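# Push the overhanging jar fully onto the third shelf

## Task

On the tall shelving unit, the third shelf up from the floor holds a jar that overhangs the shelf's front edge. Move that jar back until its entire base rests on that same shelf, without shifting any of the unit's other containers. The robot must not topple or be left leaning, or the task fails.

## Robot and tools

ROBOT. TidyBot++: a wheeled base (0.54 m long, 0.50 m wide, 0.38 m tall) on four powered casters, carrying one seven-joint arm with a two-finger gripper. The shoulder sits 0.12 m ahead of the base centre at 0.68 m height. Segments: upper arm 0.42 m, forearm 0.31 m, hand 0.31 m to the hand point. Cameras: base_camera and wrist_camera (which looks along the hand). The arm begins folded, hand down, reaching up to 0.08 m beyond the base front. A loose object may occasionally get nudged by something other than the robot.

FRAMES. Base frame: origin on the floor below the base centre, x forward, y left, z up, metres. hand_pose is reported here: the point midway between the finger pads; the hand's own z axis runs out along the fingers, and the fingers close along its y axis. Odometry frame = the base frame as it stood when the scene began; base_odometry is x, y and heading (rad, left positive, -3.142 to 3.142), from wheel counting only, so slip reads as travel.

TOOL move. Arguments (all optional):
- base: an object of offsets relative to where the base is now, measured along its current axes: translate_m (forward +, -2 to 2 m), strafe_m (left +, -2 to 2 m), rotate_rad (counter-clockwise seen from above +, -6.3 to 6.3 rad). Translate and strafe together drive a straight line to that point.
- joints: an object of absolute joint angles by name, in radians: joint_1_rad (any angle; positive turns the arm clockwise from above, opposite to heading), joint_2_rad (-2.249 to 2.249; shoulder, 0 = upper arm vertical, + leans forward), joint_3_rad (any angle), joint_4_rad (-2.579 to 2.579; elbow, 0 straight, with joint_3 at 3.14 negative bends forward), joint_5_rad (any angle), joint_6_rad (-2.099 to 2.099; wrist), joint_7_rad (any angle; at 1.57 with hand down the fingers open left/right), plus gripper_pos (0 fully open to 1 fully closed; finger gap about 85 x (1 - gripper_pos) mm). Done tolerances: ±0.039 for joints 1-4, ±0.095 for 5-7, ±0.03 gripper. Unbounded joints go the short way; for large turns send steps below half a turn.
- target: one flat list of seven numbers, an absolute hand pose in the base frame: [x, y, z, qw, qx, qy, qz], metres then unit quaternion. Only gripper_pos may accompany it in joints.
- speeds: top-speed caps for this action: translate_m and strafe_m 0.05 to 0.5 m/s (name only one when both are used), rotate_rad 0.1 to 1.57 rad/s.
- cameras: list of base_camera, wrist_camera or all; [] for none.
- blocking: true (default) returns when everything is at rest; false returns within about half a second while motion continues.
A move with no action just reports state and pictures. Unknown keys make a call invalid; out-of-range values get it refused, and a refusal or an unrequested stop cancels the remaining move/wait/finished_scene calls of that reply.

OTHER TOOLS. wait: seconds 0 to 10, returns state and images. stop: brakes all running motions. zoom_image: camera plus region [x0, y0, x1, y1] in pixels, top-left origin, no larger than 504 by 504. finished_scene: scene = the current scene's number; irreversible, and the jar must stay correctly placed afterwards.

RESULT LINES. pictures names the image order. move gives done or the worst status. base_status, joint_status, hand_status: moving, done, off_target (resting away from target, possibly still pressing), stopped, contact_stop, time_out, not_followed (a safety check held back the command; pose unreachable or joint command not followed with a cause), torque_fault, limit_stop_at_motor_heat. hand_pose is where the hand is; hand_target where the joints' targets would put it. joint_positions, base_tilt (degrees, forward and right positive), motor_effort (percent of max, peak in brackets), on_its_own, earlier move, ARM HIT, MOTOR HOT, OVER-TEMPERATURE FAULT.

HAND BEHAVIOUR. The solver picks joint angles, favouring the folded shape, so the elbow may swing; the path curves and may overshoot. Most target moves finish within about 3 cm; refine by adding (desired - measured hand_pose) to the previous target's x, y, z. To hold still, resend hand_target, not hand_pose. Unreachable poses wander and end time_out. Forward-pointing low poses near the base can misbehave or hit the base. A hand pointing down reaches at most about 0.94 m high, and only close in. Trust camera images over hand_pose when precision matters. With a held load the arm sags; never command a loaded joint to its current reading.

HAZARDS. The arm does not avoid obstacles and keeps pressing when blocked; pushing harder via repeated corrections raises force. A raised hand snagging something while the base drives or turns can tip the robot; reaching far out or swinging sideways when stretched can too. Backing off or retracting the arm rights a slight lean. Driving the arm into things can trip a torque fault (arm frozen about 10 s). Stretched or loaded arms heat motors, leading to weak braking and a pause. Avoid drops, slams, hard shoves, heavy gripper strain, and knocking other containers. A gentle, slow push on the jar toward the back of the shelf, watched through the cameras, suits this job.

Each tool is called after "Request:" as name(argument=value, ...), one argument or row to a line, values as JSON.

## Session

Request:
move(
  joints={"joint_6_rad": 0.5},
)

Scene clock: 2.00 s.
move: done
base_odometry: x=+0.000 y=+0.000 heading=+0.000
base_tilt: forward=+0.3 right=-0.8
base_status: not commanded
joint_positions: joint_1_rad=+0.040 joint_2_rad=-0.392 joint_3_rad=+3.150 joint_4_rad=-2.525 joint_5_rad=+0.003 joint_6_rad=+0.451 joint_7_rad=+1.603 gripper_pos=+0.000
joint_status: all done
motor_effort: joint_1_rad=+0(1) joint_2_rad=-7(7) joint_3_rad=+0(1) joint_4_rad=+19(20) joint_5_rad=-1(1) joint_6_rad=+8(9) joint_7_rad=-1(2)
hand_pose: x=+0.5332 y=-0.0186 z=+0.8688 quat_wxyz=(+0.026, +0.745, -0.005, +0.666) (m; base frame)
hand_target: x=+0.5346 y=-0.0187 z=+0.8842 quat_wxyz=(+0.027, +0.728, -0.005, +0.685) (m; base frame)
hand_status: not commanded
pictures: base_camera, wrist_camera
Images, in order (width x height): base_camera 644x364, wrist_camera 644x476.

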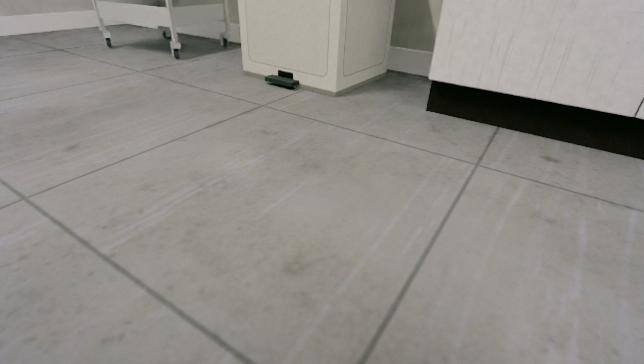

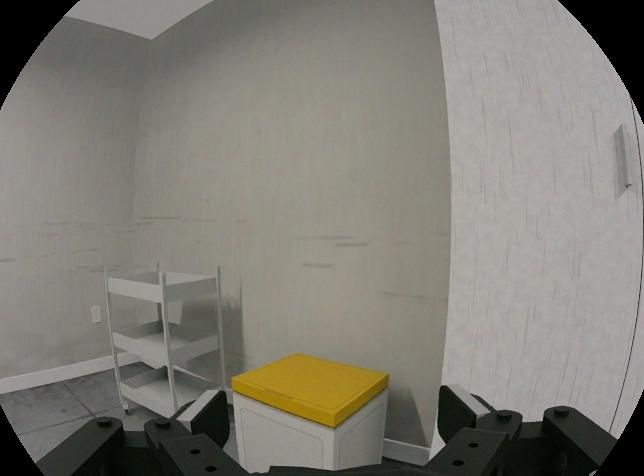

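Request:
move(
  joints={"joint_1_rad": -1.1},
  cameras=["wrist_camera"],
)

Scene clock: 4.90 s.
move: done
base_odometry: x=+0.000 y=+0.000 heading=+0.000
base_tilt: forward=+0.2 right=-0.8
base_status: not commanded
joint_positions: joint_1_rad=-1.084 joint_2_rad=-0.392 joint_3_rad=+3.150 joint_4_rad=-2.525 joint_5_rad=+0.003 joint_6_rad=+0.451 joint_7_rad=+1.603 gripper_pos=+0.000
joint_status: all done
motor_effort: joint_1_rad=+0(2) joint_2_rad=-6(7) joint_3_rad=+1(2) joint_4_rad=+19(19) joint_5_rad=-1(1) joint_6_rad=+8(9) joint_7_rad=-1(2)
hand_pose: x=+0.3146 y=+0.3656 z=+0.8689 quat_wxyz=(-0.333, +0.633, +0.393, +0.578) (m; base frame)
hand_target: x=+0.3094 y=+0.3699 z=+0.8842 quat_wxyz=(-0.347, +0.616, +0.389, +0.591) (m; base frame)
hand_status: not commanded
pictures: wrist_camera
Images, in order (width x height): wrist_camera 644x476.

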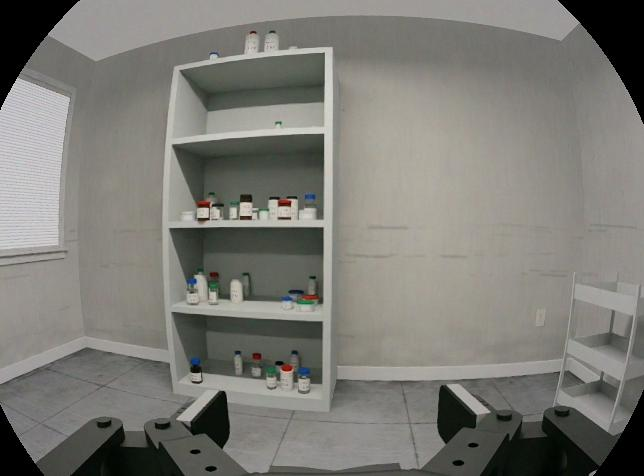

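Request:
zoom_image(
  camera="wrist_camera",
  region=[160, 180, 340, 250],
)

Request:
move(
  base={"rotate_rad": 1.02},
  joints={"joint_1_rad": 0.0},
)

Scaled by 2.800.

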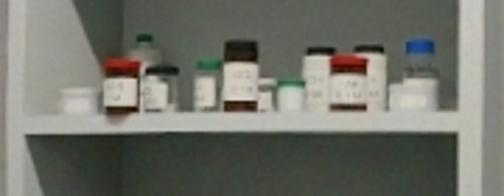

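Scene clock: 8.63 s.
move: done
base_odometry: x=+0.000 y=+0.000 heading=+1.019
base_tilt: forward=+0.2 right=-0.8
base_status: done
joint_positions: joint_1_rad=-0.016 joint_2_rad=-0.392 joint_3_rad=+3.150 joint_4_rad=-2.525 joint_5_rad=+0.003 joint_6_rad=+0.452 joint_7_rad=+1.603 gripper_pos=+0.000
joint_status: all done
motor_effort: joint_1_rad=+1(2) joint_2_rad=-7(8) joint_3_rad=+0(2) joint_4_rad=+19(19) joint_5_rad=-1(1) joint_6_rad=+8(9) joint_7_rad=-2(2)
hand_pose: x=+0.5336 y=+0.0046 z=+0.8689 quat_wxyz=(+0.007, +0.745, +0.016, +0.667) (m; base frame)
hand_target: x=+0.5350 y=-0.0020 z=+0.8842 quat_wxyz=(+0.013, +0.728, +0.009, +0.685) (m; base frame)
hand_status: not commanded
pictures: base_camera, wrist_camera
Images, in order (width x height): base_camera 644x364, wrist_camera 644x476.

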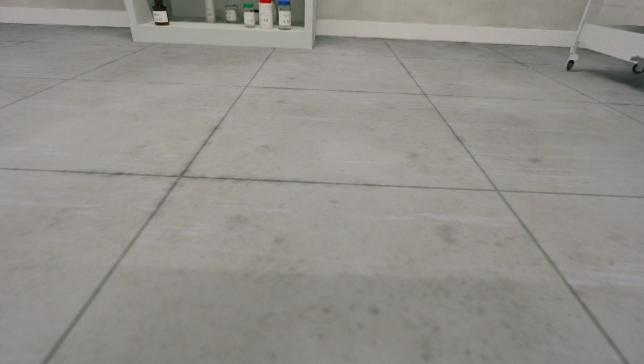

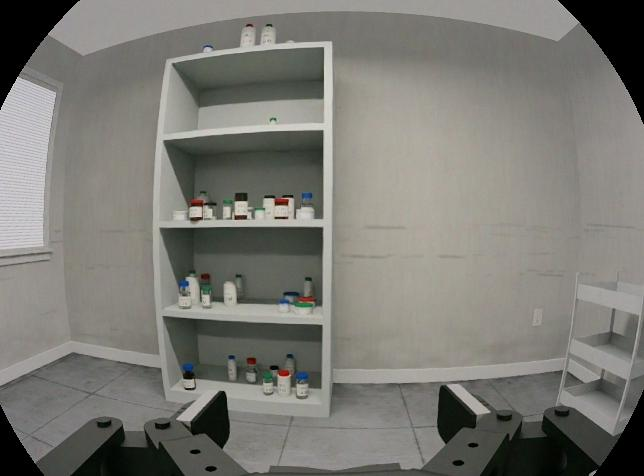

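Request:
move(
  base={"translate_m": 1.1, "strafe_m": 0.65, "rotate_rad": -0.02},
  joints={"joint_1_rad": -0.005, "joint_2_rad": -0.298, "joint_3_rad": 3.14, "joint_4_rad": -1.605, "joint_5_rad": 0.0, "joint_6_rad": -0.63, "joint_7_rad": 1.57},
)

Request:
zoom_image(
  camera="wrist_camera",
  region=[180, 140, 480, 380],
)

Scene clock: 14.17 s.
move: done
base_odometry: x=+0.023 y=+1.278 heading=+1.000
base_tilt: forward=+0.3 right=-0.8
base_status: done
joint_positions: joint_1_rad=-0.012 joint_2_rad=-0.296 joint_3_rad=+3.150 joint_4_rad=-1.627 joint_5_rad=+0.003 joint_6_rad=-0.583 joint_7_rad=+1.603 gripper_pos=+0.000
joint_status: all done
motor_effort: joint_1_rad=+1(1) joint_2_rad=-12(14) joint_3_rad=+1(2) joint_4_rad=+21(23) joint_5_rad=-1(2) joint_6_rad=+8(9) joint_7_rad=-2(3)
hand_pose: x=+0.5948 y=+0.0019 z=+1.0545 quat_wxyz=(+0.009, +0.817, +0.015, +0.576) (m; base frame)
hand_target: x=+0.5896 y=+0.0046 z=+1.0545 quat_wxyz=(-0.002, +0.824, +0.002, +0.567) (m; base frame)
hand_status: not commanded
pictures: base_camera, wrist_camera
Images, in order (width x height): base_camera 644x364, wrist_camera 644x476.

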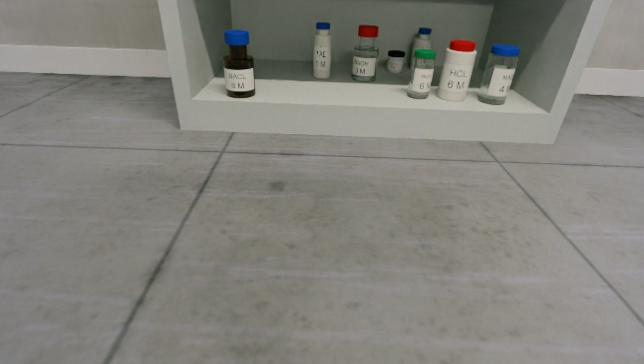

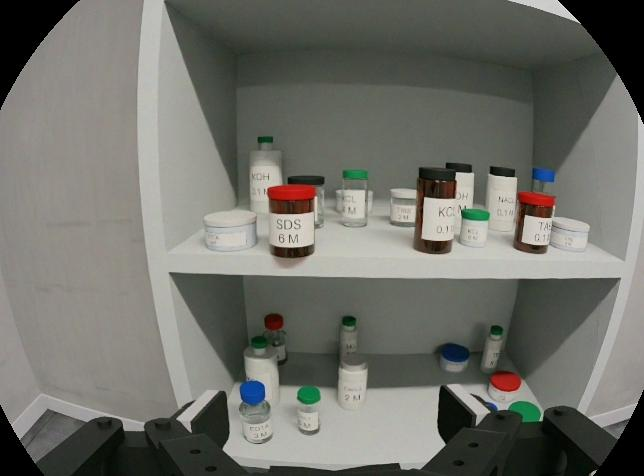

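Scaled by 1.680.

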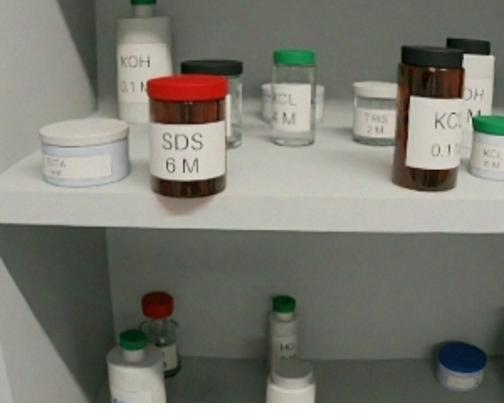

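Request:
zoom_image(
  camera="wrist_camera",
  region=[160, 160, 400, 290],
)

Scaled by 2.100.

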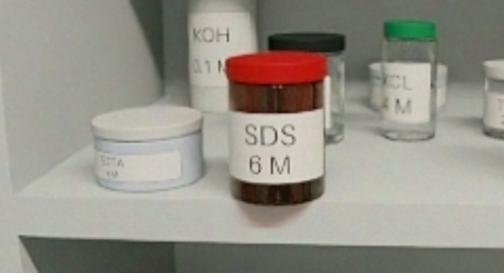

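Request:
move(
  base={"translate_m": 0.3, "strafe_m": 0.068},
  joints={"joint_1_rad": -0.005, "joint_2_rad": -0.322, "joint_3_rad": 3.14, "joint_4_rad": -1.84, "joint_5_rad": 0.0, "joint_6_rad": -0.241, "joint_7_rad": 1.57, "gripper_pos": 0.5},
)

Request:
zoom_image(
  camera="wrist_camera",
  region=[180, 200, 480, 440],
)

Scene clock: 30.00 s.
move: done
base_odometry: x=+0.127 y=+1.567 heading=+1.000
base_tilt: forward=+0.2 right=-0.8
base_status: done
joint_positions: joint_1_rad=-0.012 joint_2_rad=-0.310 joint_3_rad=+3.150 joint_4_rad=-1.821 joint_5_rad=+0.003 joint_6_rad=-0.290 joint_7_rad=+1.603 gripper_pos=+0.500
joint_status: all done
motor_effort: joint_1_rad=+0(1) joint_2_rad=-12(15) joint_3_rad=+0(2) joint_4_rad=+22(23) joint_5_rad=-1(2) joint_6_rad=+8(9) joint_7_rad=-1(3)
hand_pose: x=+0.6076 y=+0.0022 z=+1.0305 quat_wxyz=(+0.009, +0.783, +0.014, +0.621) (m; base frame)
hand_target: x=+0.6055 y=+0.0047 z=+1.0393 quat_wxyz=(-0.002, +0.770, +0.002, +0.638) (m; base frame)
hand_status: not commanded
pictures: base_camera, wrist_camera
Images, in order (width x height): base_camera 644x364, wrist_camera 644x476.

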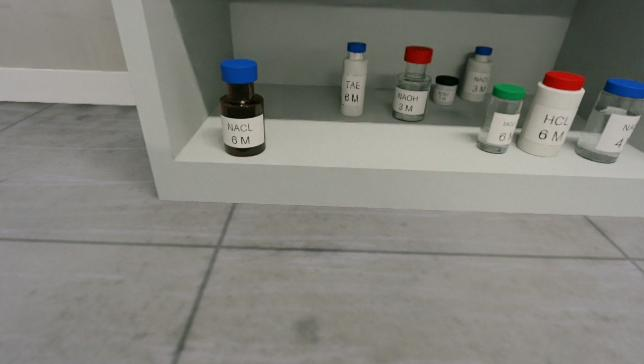

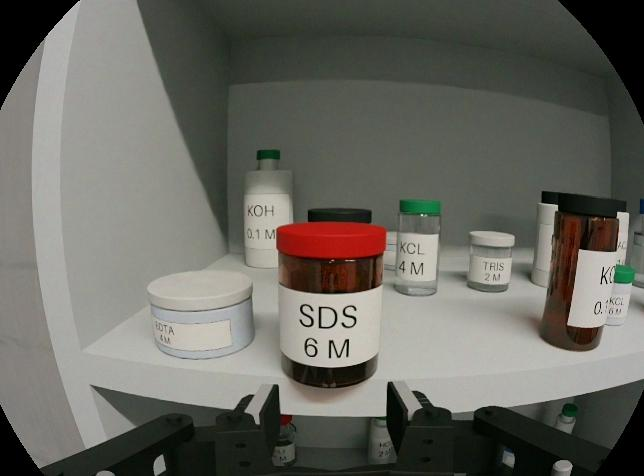

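Scaled by 1.680.

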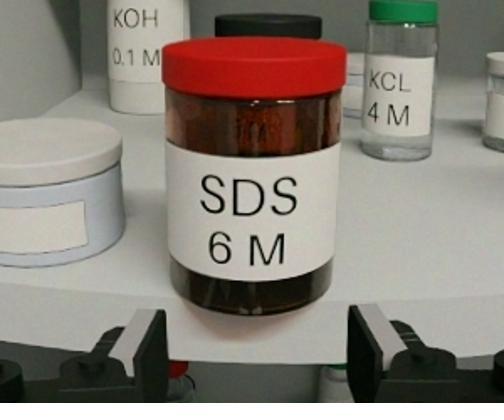

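Request:
move(
  base={"translate_m": 0.05},
)

Request:
zoom_image(
  camera="wrist_camera",
  region=[180, 236, 480, 476],
)

Scene clock: 32.63 s.
move: done
base_odometry: x=+0.154 y=+1.609 heading=+1.000
base_tilt: forward=+0.2 right=-0.8
base_status: done
joint_positions: joint_1_rad=-0.012 joint_2_rad=-0.312 joint_3_rad=+3.150 joint_4_rad=-1.822 joint_5_rad=+0.003 joint_6_rad=-0.287 joint_7_rad=+1.603 gripper_pos=+0.500
joint_status: not commanded
motor_effort: joint_1_rad=+0(1) joint_2_rad=-12(16) joint_3_rad=+0(1) joint_4_rad=+21(22) joint_5_rad=-1(1) joint_6_rad=+8(9) joint_7_rad=-2(2)
hand_pose: x=+0.6069 y=+0.0022 z=+1.0316 quat_wxyz=(+0.009, +0.782, +0.014, +0.623) (m; base frame)
hand_target: x=+0.6055 y=+0.0047 z=+1.0393 quat_wxyz=(-0.002, +0.770, +0.002, +0.638) (m; base frame)
hand_status: not commanded
pictures: base_camera, wrist_camera
Images, in order (width x height): base_camera 644x364, wrist_camera 644x476.

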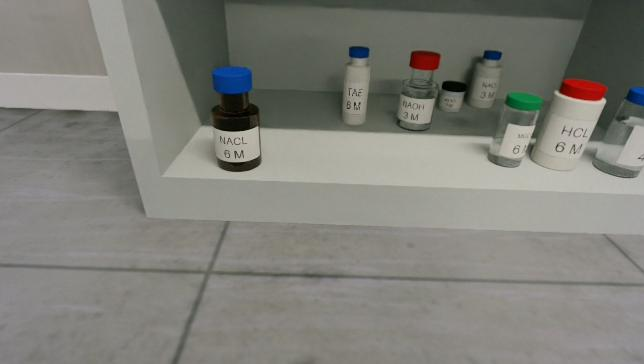

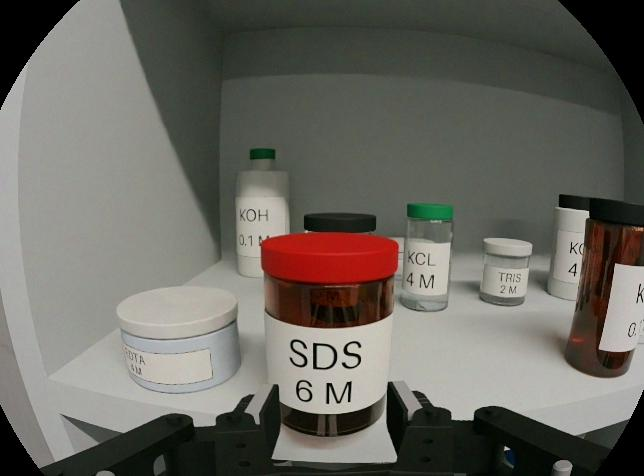

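Scaled by 1.680.

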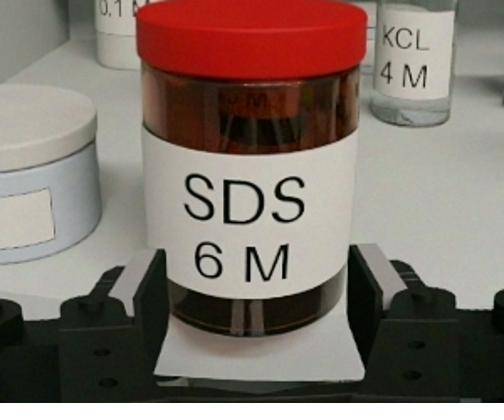

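Request:
zoom_image(
  camera="wrist_camera",
  region=[230, 380, 430, 476],
)

Scaled by 2.520.

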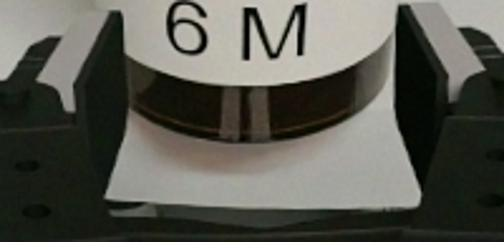

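Request:
move(
  base={"translate_m": 0.07},
  speeds={"translate_m": 0.06},
)

Request:
zoom_image(
  camera="wrist_camera",
  region=[180, 236, 480, 476],
)

Scene clock: 35.63 s.
move: done
base_odometry: x=+0.192 y=+1.668 heading=+1.001
base_tilt: forward=+0.3 right=-0.7
base_status: done
joint_positions: joint_1_rad=-0.012 joint_2_rad=-0.316 joint_3_rad=+3.150 joint_4_rad=-1.822 joint_5_rad=+0.003 joint_6_rad=-0.287 joint_7_rad=+1.603 gripper_pos=+0.500
joint_status: not commanded
motor_effort: joint_1_rad=+0(1) joint_2_rad=-12(14) joint_3_rad=+0(1) joint_4_rad=+21(22) joint_5_rad=-1(1) joint_6_rad=+8(9) joint_7_rad=-2(2)
hand_pose: x=+0.6058 y=+0.0022 z=+1.0334 quat_wxyz=(+0.009, +0.781, +0.014, +0.624) (m; base frame)
hand_target: x=+0.6055 y=+0.0047 z=+1.0393 quat_wxyz=(-0.002, +0.770, +0.002, +0.638) (m; base frame)
hand_status: not commanded
pictures: base_camera, wrist_camera
Images, in order (width x height): base_camera 644x364, wrist_camera 644x476.

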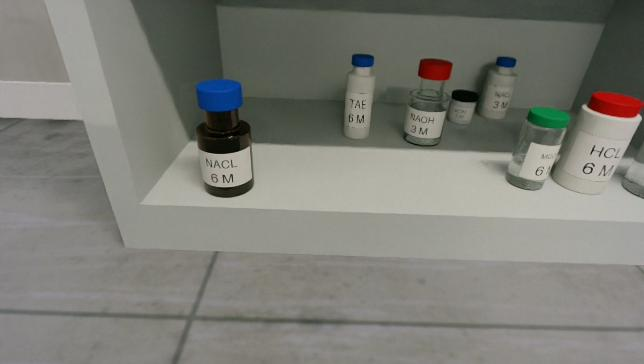

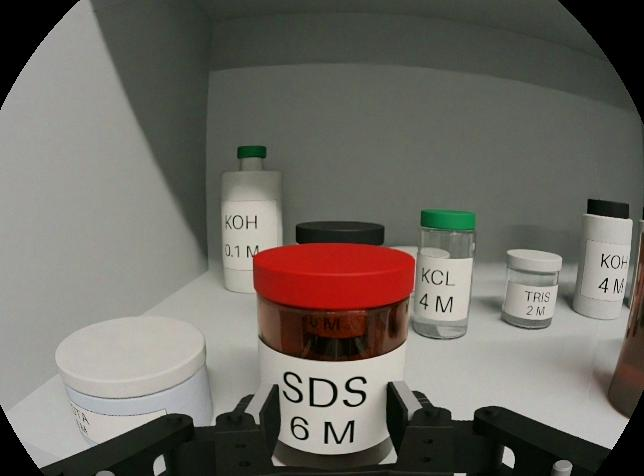

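Scaled by 1.680.

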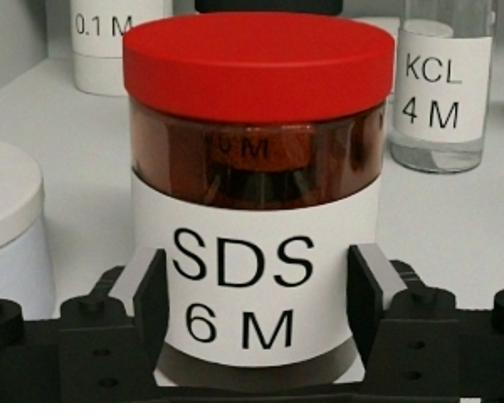

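Request:
move(
  base={"translate_m": 0.012},
  speeds={"translate_m": 0.06},
  cameras=[],
)

Request:
move(
  base={"translate_m": -0.15},
  speeds={"translate_m": 0.2},
)

Request:
zoom_image(
  camera="wrist_camera",
  region=[180, 200, 480, 440],
)

Scene clock: 37.07 s.
move: done
base_odometry: x=+0.199 y=+1.679 heading=+1.001
base_tilt: forward=+0.3 right=-0.8
base_status: done
joint_positions: joint_1_rad=-0.012 joint_2_rad=-0.317 joint_3_rad=+3.150 joint_4_rad=-1.822 joint_5_rad=+0.003 joint_6_rad=-0.285 joint_7_rad=+1.603 gripper_pos=+0.500
joint_status: not commanded
motor_effort: joint_1_rad=+0(1) joint_2_rad=-12(14) joint_3_rad=+0(1) joint_4_rad=+22(22) joint_5_rad=-1(1) joint_6_rad=+9(10) joint_7_rad=-2(2)
hand_pose: x=+0.6054 y=+0.0022 z=+1.0345 quat_wxyz=(+0.009, +0.780, +0.014, +0.625) (m; base frame)
hand_target: x=+0.6055 y=+0.0047 z=+1.0393 quat_wxyz=(-0.002, +0.770, +0.002, +0.638) (m; base frame)
hand_status: not commanded
pictures: none
No camera images: "cameras" was empty.

Scene clock: 38.63 s.
move: done
base_odometry: x=+0.117 y=+1.552 heading=+1.001
base_tilt: forward=+0.2 right=-0.8
base_status: done
joint_positions: joint_1_rad=-0.012 joint_2_rad=-0.322 joint_3_rad=+3.150 joint_4_rad=-1.822 joint_5_rad=+0.003 joint_6_rad=-0.284 joint_7_rad=+1.603 gripper_pos=+0.500
joint_status: not commanded
motor_effort: joint_1_rad=+0(1) joint_2_rad=-12(15) joint_3_rad=+0(2) joint_4_rad=+22(22) joint_5_rad=-1(1) joint_6_rad=+8(9) joint_7_rad=-2(2)
hand_pose: x=+0.6037 y=+0.0022 z=+1.0371 quat_wxyz=(+0.009, +0.778, +0.014, +0.628) (m; base frame)
hand_target: x=+0.6055 y=+0.0047 z=+1.0393 quat_wxyz=(-0.002, +0.770, +0.002, +0.638) (m; base frame)
hand_status: not commanded
pictures: base_camera, wrist_camera
Images, in order (width x height): base_camera 644x364, wrist_camera 644x476.

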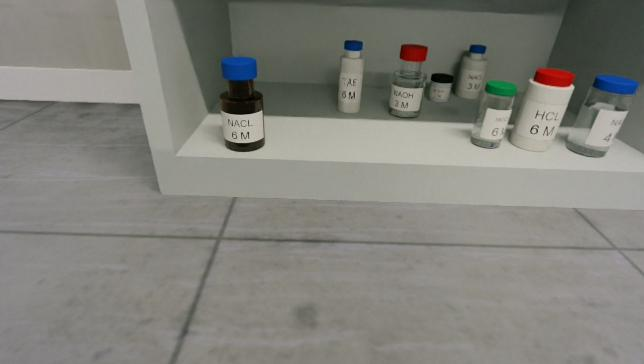

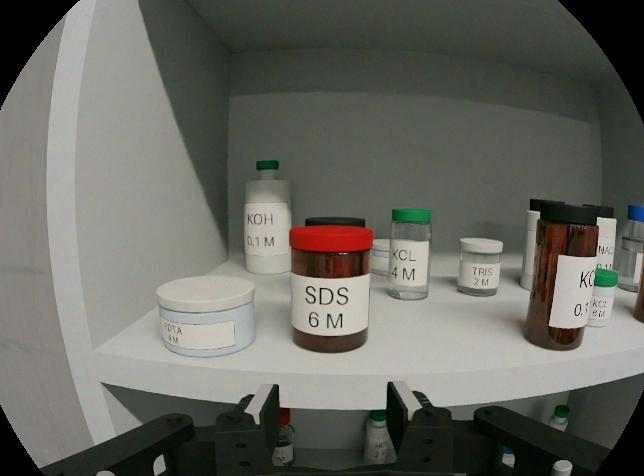

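Scaled by 1.680.

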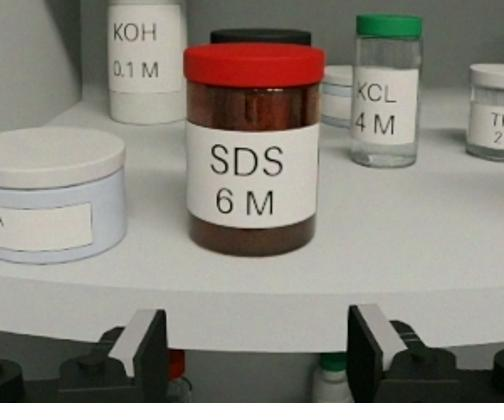

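Request:
finished_scene(
  scene=2,
)

The scene is finished: the task was done.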